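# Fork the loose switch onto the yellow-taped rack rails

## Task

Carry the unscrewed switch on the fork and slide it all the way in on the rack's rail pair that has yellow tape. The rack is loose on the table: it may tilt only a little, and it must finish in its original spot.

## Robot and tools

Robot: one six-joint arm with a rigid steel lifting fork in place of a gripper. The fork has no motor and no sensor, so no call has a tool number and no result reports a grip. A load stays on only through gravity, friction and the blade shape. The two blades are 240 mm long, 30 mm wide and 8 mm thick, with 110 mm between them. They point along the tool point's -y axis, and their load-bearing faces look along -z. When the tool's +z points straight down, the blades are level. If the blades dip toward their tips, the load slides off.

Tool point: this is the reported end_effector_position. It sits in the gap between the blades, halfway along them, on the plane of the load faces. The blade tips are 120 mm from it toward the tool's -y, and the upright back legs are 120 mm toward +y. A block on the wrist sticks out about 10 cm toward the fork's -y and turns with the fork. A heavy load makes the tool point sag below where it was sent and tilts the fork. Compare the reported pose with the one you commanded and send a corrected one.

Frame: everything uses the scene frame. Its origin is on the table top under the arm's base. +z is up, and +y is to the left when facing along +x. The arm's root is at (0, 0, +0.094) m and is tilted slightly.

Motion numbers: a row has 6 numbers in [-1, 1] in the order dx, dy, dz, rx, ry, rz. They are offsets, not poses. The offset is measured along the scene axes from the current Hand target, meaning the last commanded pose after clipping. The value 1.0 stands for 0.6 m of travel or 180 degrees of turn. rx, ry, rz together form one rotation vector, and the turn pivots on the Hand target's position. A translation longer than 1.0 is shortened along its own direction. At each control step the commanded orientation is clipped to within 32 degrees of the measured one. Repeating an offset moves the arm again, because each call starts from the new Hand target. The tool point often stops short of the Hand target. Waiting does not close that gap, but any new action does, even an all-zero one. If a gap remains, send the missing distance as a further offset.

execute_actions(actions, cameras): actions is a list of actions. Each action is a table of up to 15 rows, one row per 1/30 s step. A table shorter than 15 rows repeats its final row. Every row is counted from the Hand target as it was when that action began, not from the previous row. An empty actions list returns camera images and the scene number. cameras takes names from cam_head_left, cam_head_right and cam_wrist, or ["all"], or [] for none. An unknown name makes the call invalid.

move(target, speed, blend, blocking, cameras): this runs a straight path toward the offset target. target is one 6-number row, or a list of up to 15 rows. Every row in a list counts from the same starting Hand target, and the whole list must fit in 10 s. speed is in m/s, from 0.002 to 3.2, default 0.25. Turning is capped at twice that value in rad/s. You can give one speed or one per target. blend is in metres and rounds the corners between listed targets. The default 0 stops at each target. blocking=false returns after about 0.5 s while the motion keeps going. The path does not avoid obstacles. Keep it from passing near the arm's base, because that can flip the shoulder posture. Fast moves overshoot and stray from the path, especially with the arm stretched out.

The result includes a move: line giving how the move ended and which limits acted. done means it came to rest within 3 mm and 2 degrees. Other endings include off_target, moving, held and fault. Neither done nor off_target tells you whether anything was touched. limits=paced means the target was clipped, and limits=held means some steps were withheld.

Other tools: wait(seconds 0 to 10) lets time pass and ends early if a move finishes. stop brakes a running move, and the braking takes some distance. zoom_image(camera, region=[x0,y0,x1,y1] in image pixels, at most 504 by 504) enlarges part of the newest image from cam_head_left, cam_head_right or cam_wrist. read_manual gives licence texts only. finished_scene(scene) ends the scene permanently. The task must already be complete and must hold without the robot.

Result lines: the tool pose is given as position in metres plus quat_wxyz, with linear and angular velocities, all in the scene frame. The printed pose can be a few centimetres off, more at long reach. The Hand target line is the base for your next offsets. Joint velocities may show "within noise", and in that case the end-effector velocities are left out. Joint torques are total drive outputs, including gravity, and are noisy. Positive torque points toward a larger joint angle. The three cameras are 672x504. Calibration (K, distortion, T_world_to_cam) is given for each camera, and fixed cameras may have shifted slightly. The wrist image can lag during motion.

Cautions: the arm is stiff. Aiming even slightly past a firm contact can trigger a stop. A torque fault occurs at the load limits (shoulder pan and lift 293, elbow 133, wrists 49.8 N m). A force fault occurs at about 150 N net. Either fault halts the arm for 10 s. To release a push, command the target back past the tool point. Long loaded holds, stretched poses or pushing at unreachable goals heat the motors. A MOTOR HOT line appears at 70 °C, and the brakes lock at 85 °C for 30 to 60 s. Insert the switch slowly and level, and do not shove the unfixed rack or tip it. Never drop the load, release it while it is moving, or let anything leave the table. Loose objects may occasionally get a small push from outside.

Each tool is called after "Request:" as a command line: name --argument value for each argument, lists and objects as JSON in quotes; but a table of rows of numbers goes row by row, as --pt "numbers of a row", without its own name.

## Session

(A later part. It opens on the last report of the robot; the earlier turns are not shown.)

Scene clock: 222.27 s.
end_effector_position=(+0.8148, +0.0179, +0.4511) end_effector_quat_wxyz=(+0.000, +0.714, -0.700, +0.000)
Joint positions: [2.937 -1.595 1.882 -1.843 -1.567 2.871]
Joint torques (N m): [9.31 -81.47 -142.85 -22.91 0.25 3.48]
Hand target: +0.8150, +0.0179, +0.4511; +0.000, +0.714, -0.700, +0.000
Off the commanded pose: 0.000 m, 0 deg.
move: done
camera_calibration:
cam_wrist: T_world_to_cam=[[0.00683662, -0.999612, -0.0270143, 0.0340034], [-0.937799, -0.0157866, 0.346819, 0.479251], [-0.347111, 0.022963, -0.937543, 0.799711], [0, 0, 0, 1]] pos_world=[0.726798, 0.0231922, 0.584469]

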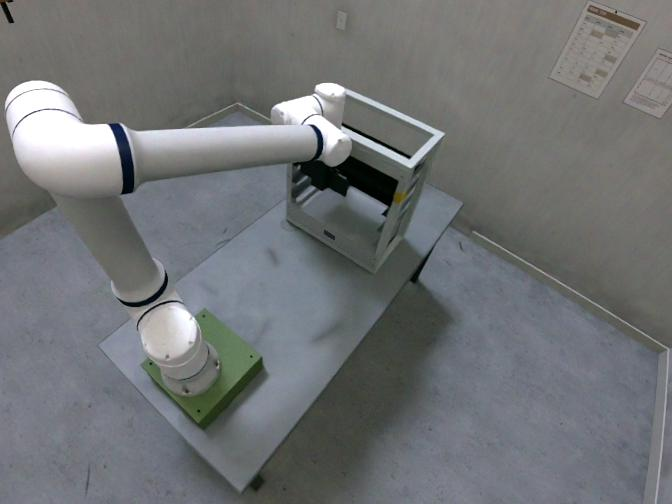

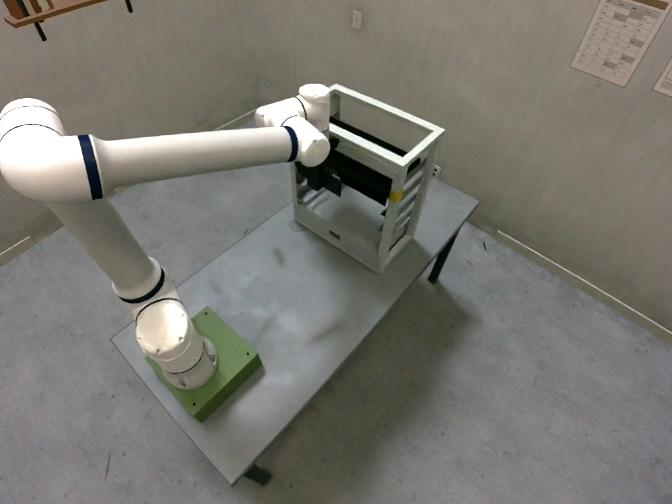

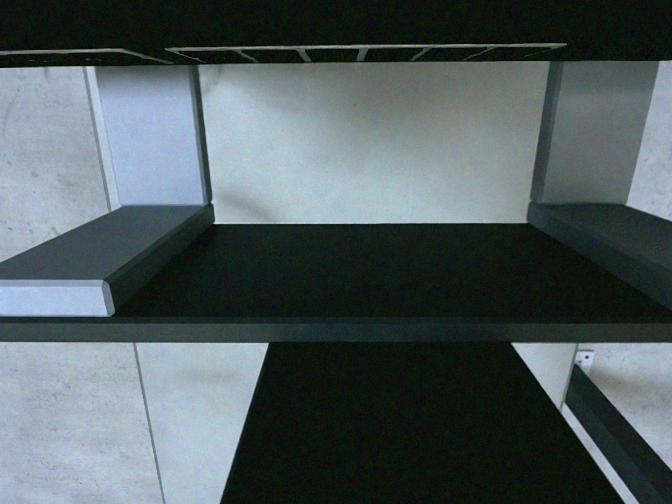

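Request:
move --target '[0, 0, -0.0525, 0, 0, 0]' --speed 0.03 --cameras '["all"]'

Request:
zoom_image --camera "cam_head_left" --region '[270, 70, 430, 230]'

Request:
zoom_image --camera "cam_head_right" --region '[270, 70, 430, 230]'

Scene clock: 226.30 s.
end_effector_position=(+0.8150, +0.0179, +0.4198) end_effector_quat_wxyz=(+0.000, +0.714, -0.700, +0.000)
Joint positions: [2.937 -1.579 1.924 -1.901 -1.567 2.871]
Joint torques (N m): [9.2 -48.07 -73.38 -10.24 1.39 3.48]
Hand target: +0.8150, +0.0179, +0.4196; +0.000, +0.714, -0.700, +0.000
Off the commanded pose: 0.000 m, 0 deg.
move: done
camera_calibration:
cam_wrist: T_world_to_cam=[[0.0068703, -0.999614, -0.0269202, 0.0330802], [-0.937799, -0.0157855, 0.346821, 0.490293], [-0.347112, 0.022863, -0.937545, 0.77044], [0, 0, 0, 1]] pos_world=[0.726998, 0.0231924, 0.553169]

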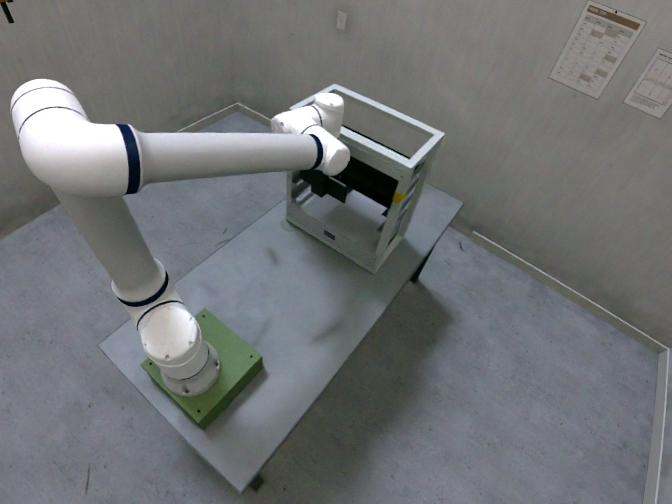

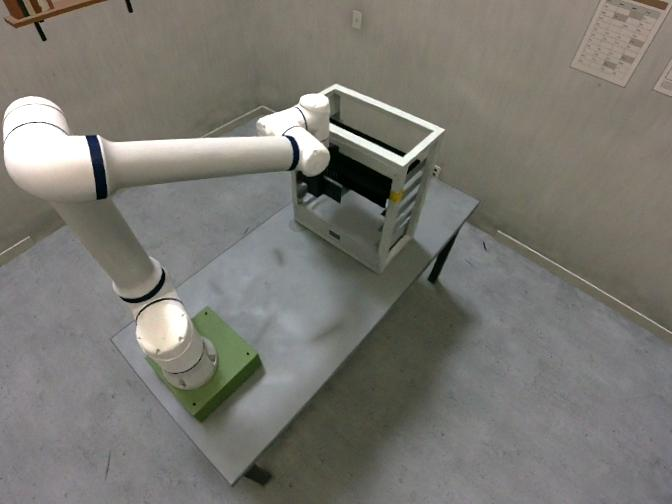

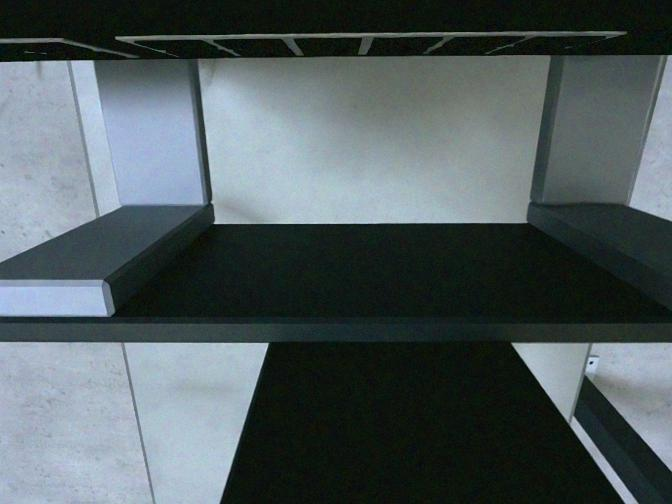

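Scaled by 3.150.

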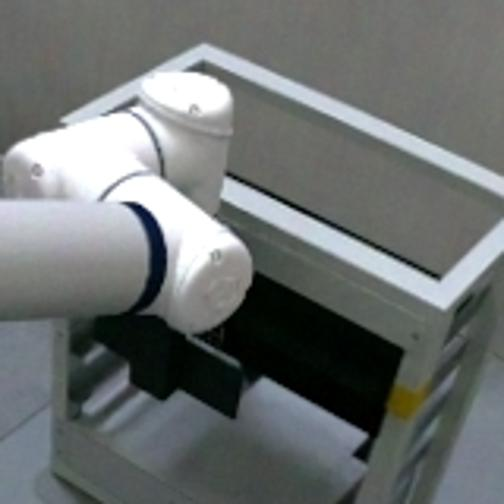

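Scaled by 3.150.

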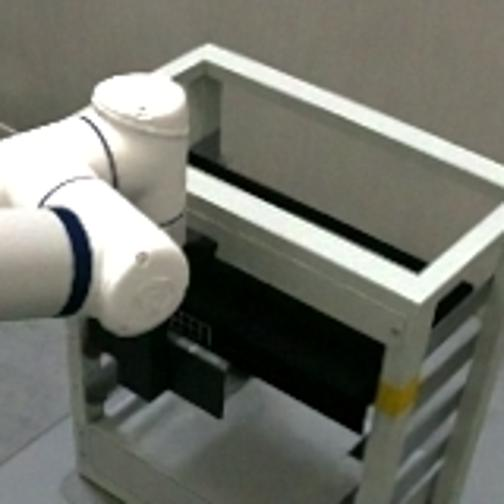

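Request:
move --pt "-0.3749 -0.0075 0 0 0 0" --pt "-0.3749 -0.0075 0.0773 0 0 0" --pt "-0.35 -0.007 0.0773 0 0 0" --speed '[0.2, 0.15, 0.06]' --blend '[0.008, 0.005, 0]' --cameras '["all"]'

Request:
zoom_image --camera "cam_head_left" --region '[270, 70, 430, 230]'

Request:
zoom_image --camera "cam_head_right" --region '[270, 70, 430, 230]'

Scene clock: 235.53 s.
end_effector_position=(+0.6048, +0.0137, +0.4659) end_effector_quat_wxyz=(+0.000, +0.714, -0.700, +0.000)
Joint positions: [2.809 -1.994 2.152 -1.714 -1.569 2.743]
Joint torques (N m): [9.36 -5.02 -101.23 -10.22 1.33 3.7]
Hand target: +0.6050, +0.0137, +0.4660; +0.000, +0.714, -0.700, +0.000
Off the commanded pose: 0.000 m, 0 deg.
move: done
camera_calibration:
cam_wrist: T_world_to_cam=[[0.00683662, -0.999612, -0.0270143, 0.0316399], [-0.937799, -0.0157866, 0.346819, 0.277208], [-0.347111, 0.022963, -0.937543, 0.740825], [0, 0, 0, 1]] pos_world=[0.516898, 0.0189922, 0.599269]

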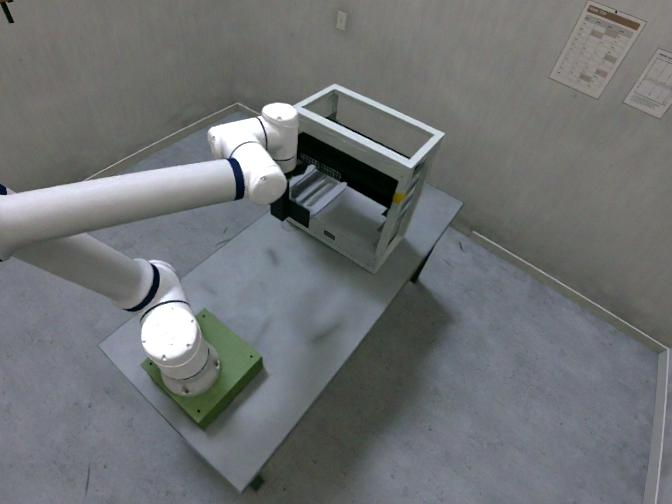

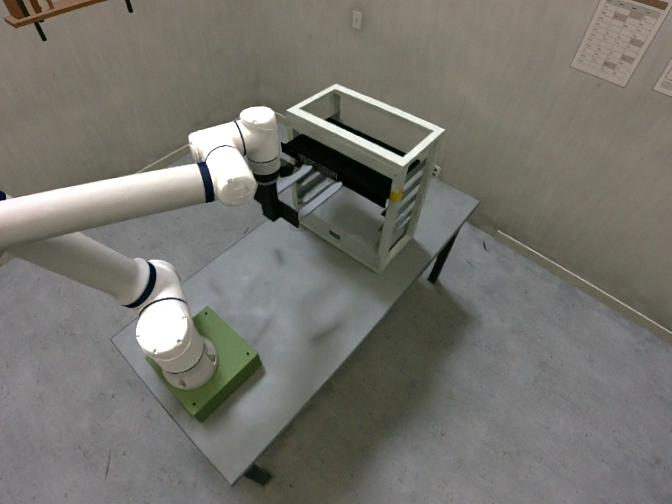

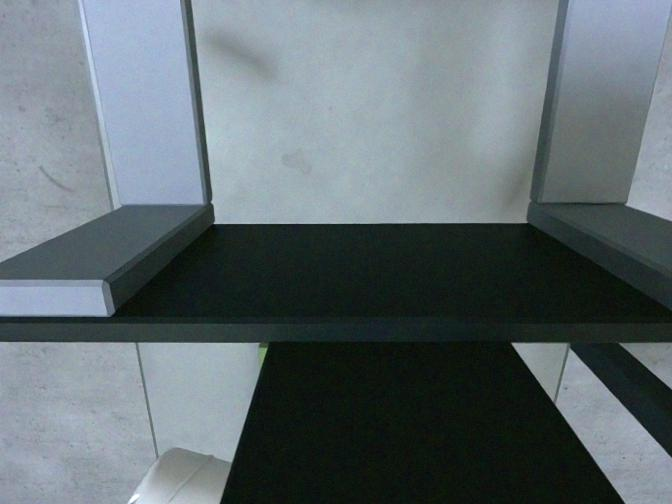

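Scaled by 3.150.

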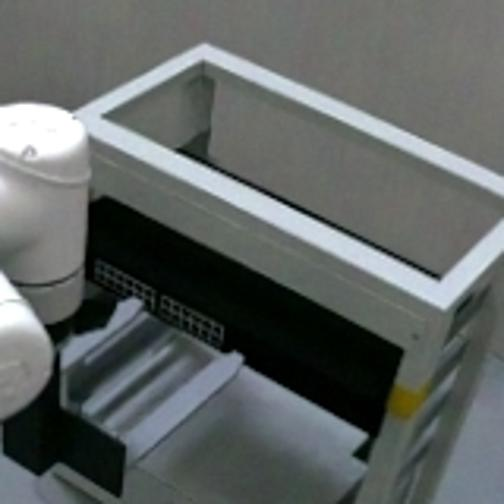

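Scaled by 3.150.

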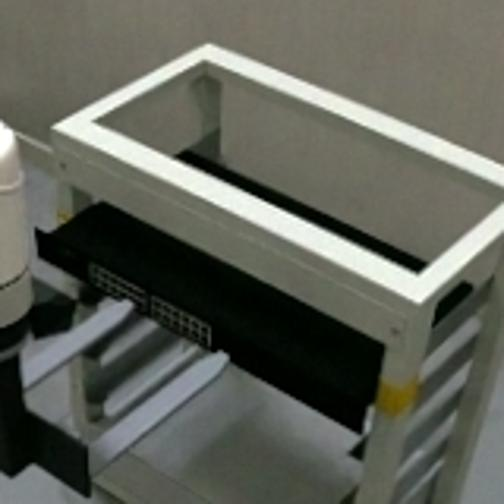

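Request:
move --target '[0.0833, 0.0017, 0, 0, 0, 0]' --speed 0.035

Scene clock: 240.63 s.
end_effector_position=(+0.6548, +0.0147, +0.4660) end_effector_quat_wxyz=(+0.000, +0.714, -0.700, +0.000)
Joint positions: [2.85 -1.893 2.093 -1.756 -1.569 2.783]
Joint torques (N m): [9.39 -14.54 -113.71 -17.03 3.5 3.27]
Hand target: +0.6550, +0.0147, +0.4660; +0.000, +0.714, -0.700, +0.000
Off the commanded pose: 0.000 m, 0 deg.
move: done

Request:
move --target '[0.0083, 0.0002, 0, 0, 0, 0]' --speed 0.02

Request:
move --target '[0.0042, 0.0001, 0, 0, 0, 0]' --speed 0.02

Scene clock: 243.50 s.
end_effector_position=(+0.6598, +0.0148, +0.4660) end_effector_quat_wxyz=(+0.000, +0.714, -0.700, +0.000)
Joint positions: [2.853 -1.883 2.086 -1.759 -1.569 2.787]
Joint torques (N m): [8.7 -17.55 -112.66 -17 3.71 3.54]
Hand target: +0.6599, +0.0148, +0.4660; +0.000, +0.714, -0.700, +0.000
Off the commanded pose: 0.000 m, 0 deg.
move: done

Scene clock: 244.20 s.
end_effector_position=(+0.6623, +0.0149, +0.4660) end_effector_quat_wxyz=(+0.000, +0.714, -0.700, +0.000)
Joint positions: [2.855 -1.878 2.083 -1.761 -1.568 2.789]
Joint torques (N m): [9.03 -17.35 -112.98 -16.92 3.76 3.38]
Hand target: +0.6625, +0.0149, +0.4660; +0.000, +0.714, -0.700, +0.000
Off the commanded pose: 0.000 m, 0 deg.
move: done

Request:
move --target '[0.0042, 0.0001, 0, 0, 0, 0]' --speed 0.02

Request:
move --target '[0.0025, 0.00005, 0, 0, 0, 0]' --speed 0.02

Scene clock: 246.70 s.
end_effector_position=(+0.6649, +0.0149, +0.4660) end_effector_quat_wxyz=(+0.000, +0.714, -0.700, +0.000)
Joint positions: [2.857 -1.873 2.08 -1.763 -1.568 2.79]
Joint torques (N m): [10.41 -16.77 -113.28 -16.69 3.9 3.45]
Hand target: +0.6650, +0.0149, +0.4660; +0.000, +0.714, -0.700, +0.000
Off the commanded pose: 0.000 m, 0 deg.
move: done

Scene clock: 247.40 s.
end_effector_position=(+0.6663, +0.0150, +0.4659) end_effector_quat_wxyz=(+0.000, +0.714, -0.700, +0.000)
Joint positions: [2.858 -1.87 2.078 -1.764 -1.568 2.791]
Joint torques (N m): [8.15 6.64 -119.55 -24.47 4.82 7.89]
Hand target: +0.6665, +0.0150, +0.4660; +0.000, +0.714, -0.700, +0.000
Off the commanded pose: 0.000 m, 0 deg.
move: done

Request:
move --pt "-0.008 -0.0002 0 0 0 0.0083" --pt "-0.0055 -0.0001 0 0 0 0.0083" --speed '[0.03, 0.02]'

Request:
move --target '[0.0025, 0.0, 0, 0, 0, 0]' --speed 0.02

Scene clock: 251.23 s.
end_effector_position=(+0.6629, +0.0148, +0.4659) end_effector_quat_wxyz=(+0.000, +0.723, -0.691, +0.000)
Joint positions: [2.848 -1.877 2.082 -1.761 -1.569 2.756]
Joint torques (N m): [4.14 -18.63 -101.46 -10.4 -1.53 -2.24]
Hand target: +0.6632, +0.0149, +0.4660; +0.000, +0.723, -0.691, +0.000
Off the commanded pose: 0.000 m, 0 deg.
move: done

Scene clock: 251.93 s.
end_effector_position=(+0.6645, +0.0149, +0.4659) end_effector_quat_wxyz=(+0.000, +0.723, -0.691, +0.000)
Joint positions: [2.849 -1.874 2.08 -1.762 -1.569 2.757]
Joint torques (N m): [12.56 7.95 -117.57 -24.16 5.95 -0.99]
Hand target: +0.6647, +0.0149, +0.4660; +0.000, +0.723, -0.691, +0.000
Off the commanded pose: 0.000 m, 0 deg.
move: done

Request:
move --target '[0.001, 0.0, 0, 0, 0, 0]' --speed 0.02

Request:
move --target '[-0.18, -0.004, 0, 0, 0, 0]' --speed 0.15 --cameras '["all"]'

Request:
zoom_image --camera "cam_head_left" --region '[270, 70, 430, 230]'

Request:
zoom_image --camera "cam_head_right" --region '[270, 60, 490, 280]'

Request:
zoom_image --camera "cam_head_left" --region '[270, 60, 490, 280]'

Scene clock: 258.60 s.
end_effector_position=(+0.6652, +0.0149, +0.4659) end_effector_quat_wxyz=(+0.000, +0.723, -0.691, +0.000)
Joint positions: [2.85 -1.872 2.079 -1.763 -1.569 2.757]
Joint torques (N m): [16.31 15.8 -122.01 -30.6 8.02 -3.08]
Hand target: +0.6653, +0.0149, +0.4660; +0.000, +0.723, -0.691, +0.000
Off the commanded pose: 0.000 m, 0 deg.
move: done

Scene clock: 259.97 s.
end_effector_position=(+0.5574, +0.0125, +0.4659) end_effector_quat_wxyz=(+0.000, +0.723, -0.691, +0.000)
Joint positions: [2.751 -2.095 2.203 -1.663 -1.57 2.659]
Joint torques (N m): [-18.9 -27.45 -76.99 -5.27 2.16 -2.25]
Hand target: +0.5573, +0.0125, +0.4660; +0.000, +0.723, -0.691, +0.000
Off the commanded pose: 0.000 m, 0 deg.
move: done
camera_calibration:
cam_wrist: T_world_to_cam=[[0.0328955, -0.999097, -0.0268969, 0.0161889], [-0.937045, -0.040191, 0.346888, 0.232562], [-0.347655, 0.0137925, -0.937521, 0.72479], [0, 0, 0, 1]] pos_world=[0.469365, 0.0155245, 0.599269]

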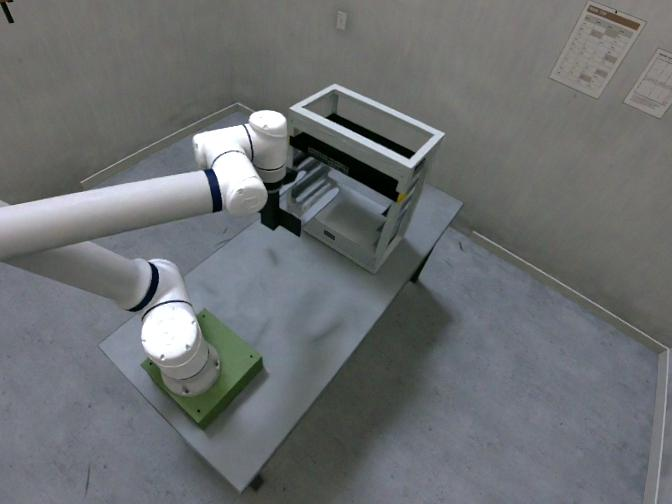

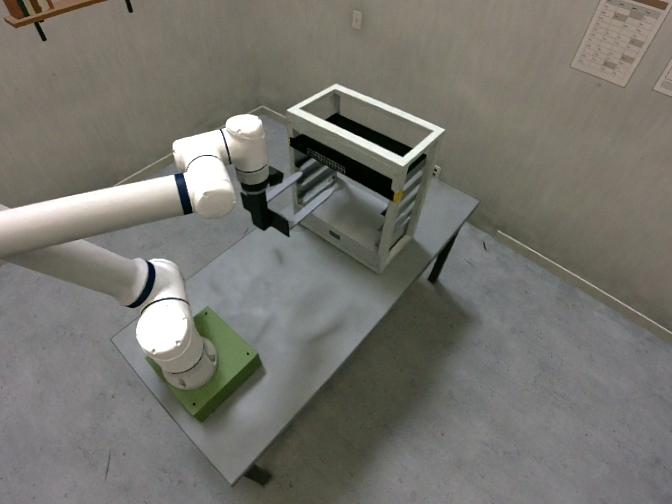

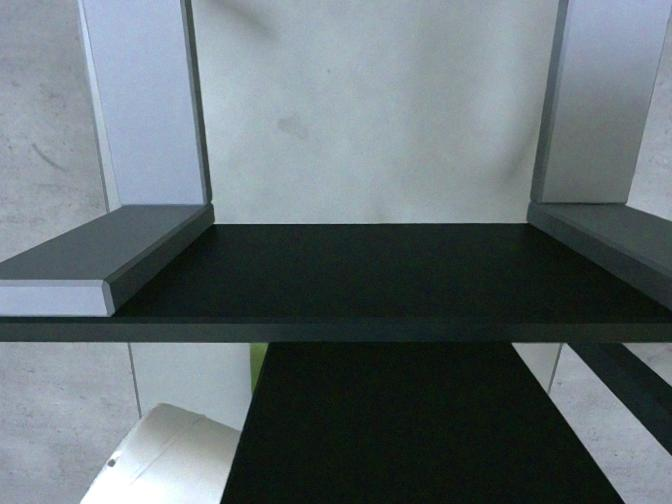

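Scaled by 3.150.

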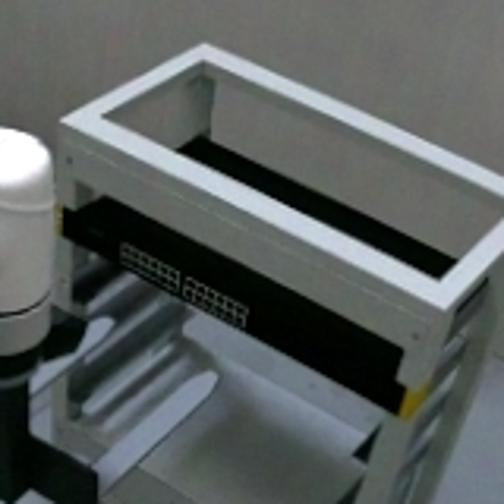

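Scaled by 2.291.

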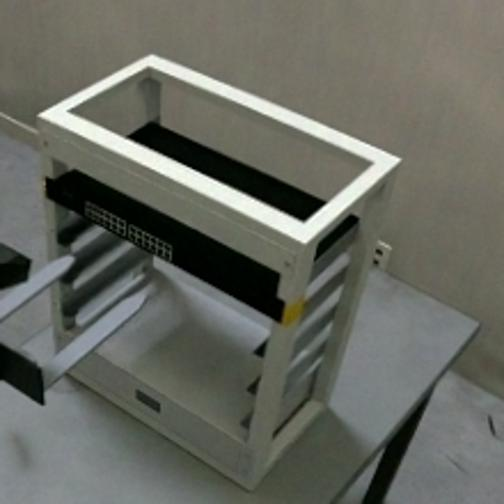

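Scaled by 2.291.

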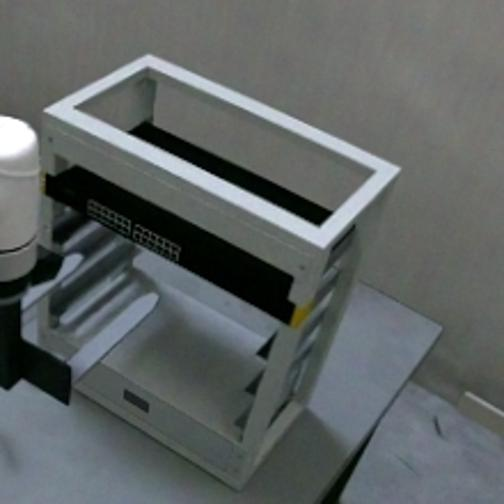

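Request:
finished_scene --scene 2

The scene is finished: the task was done.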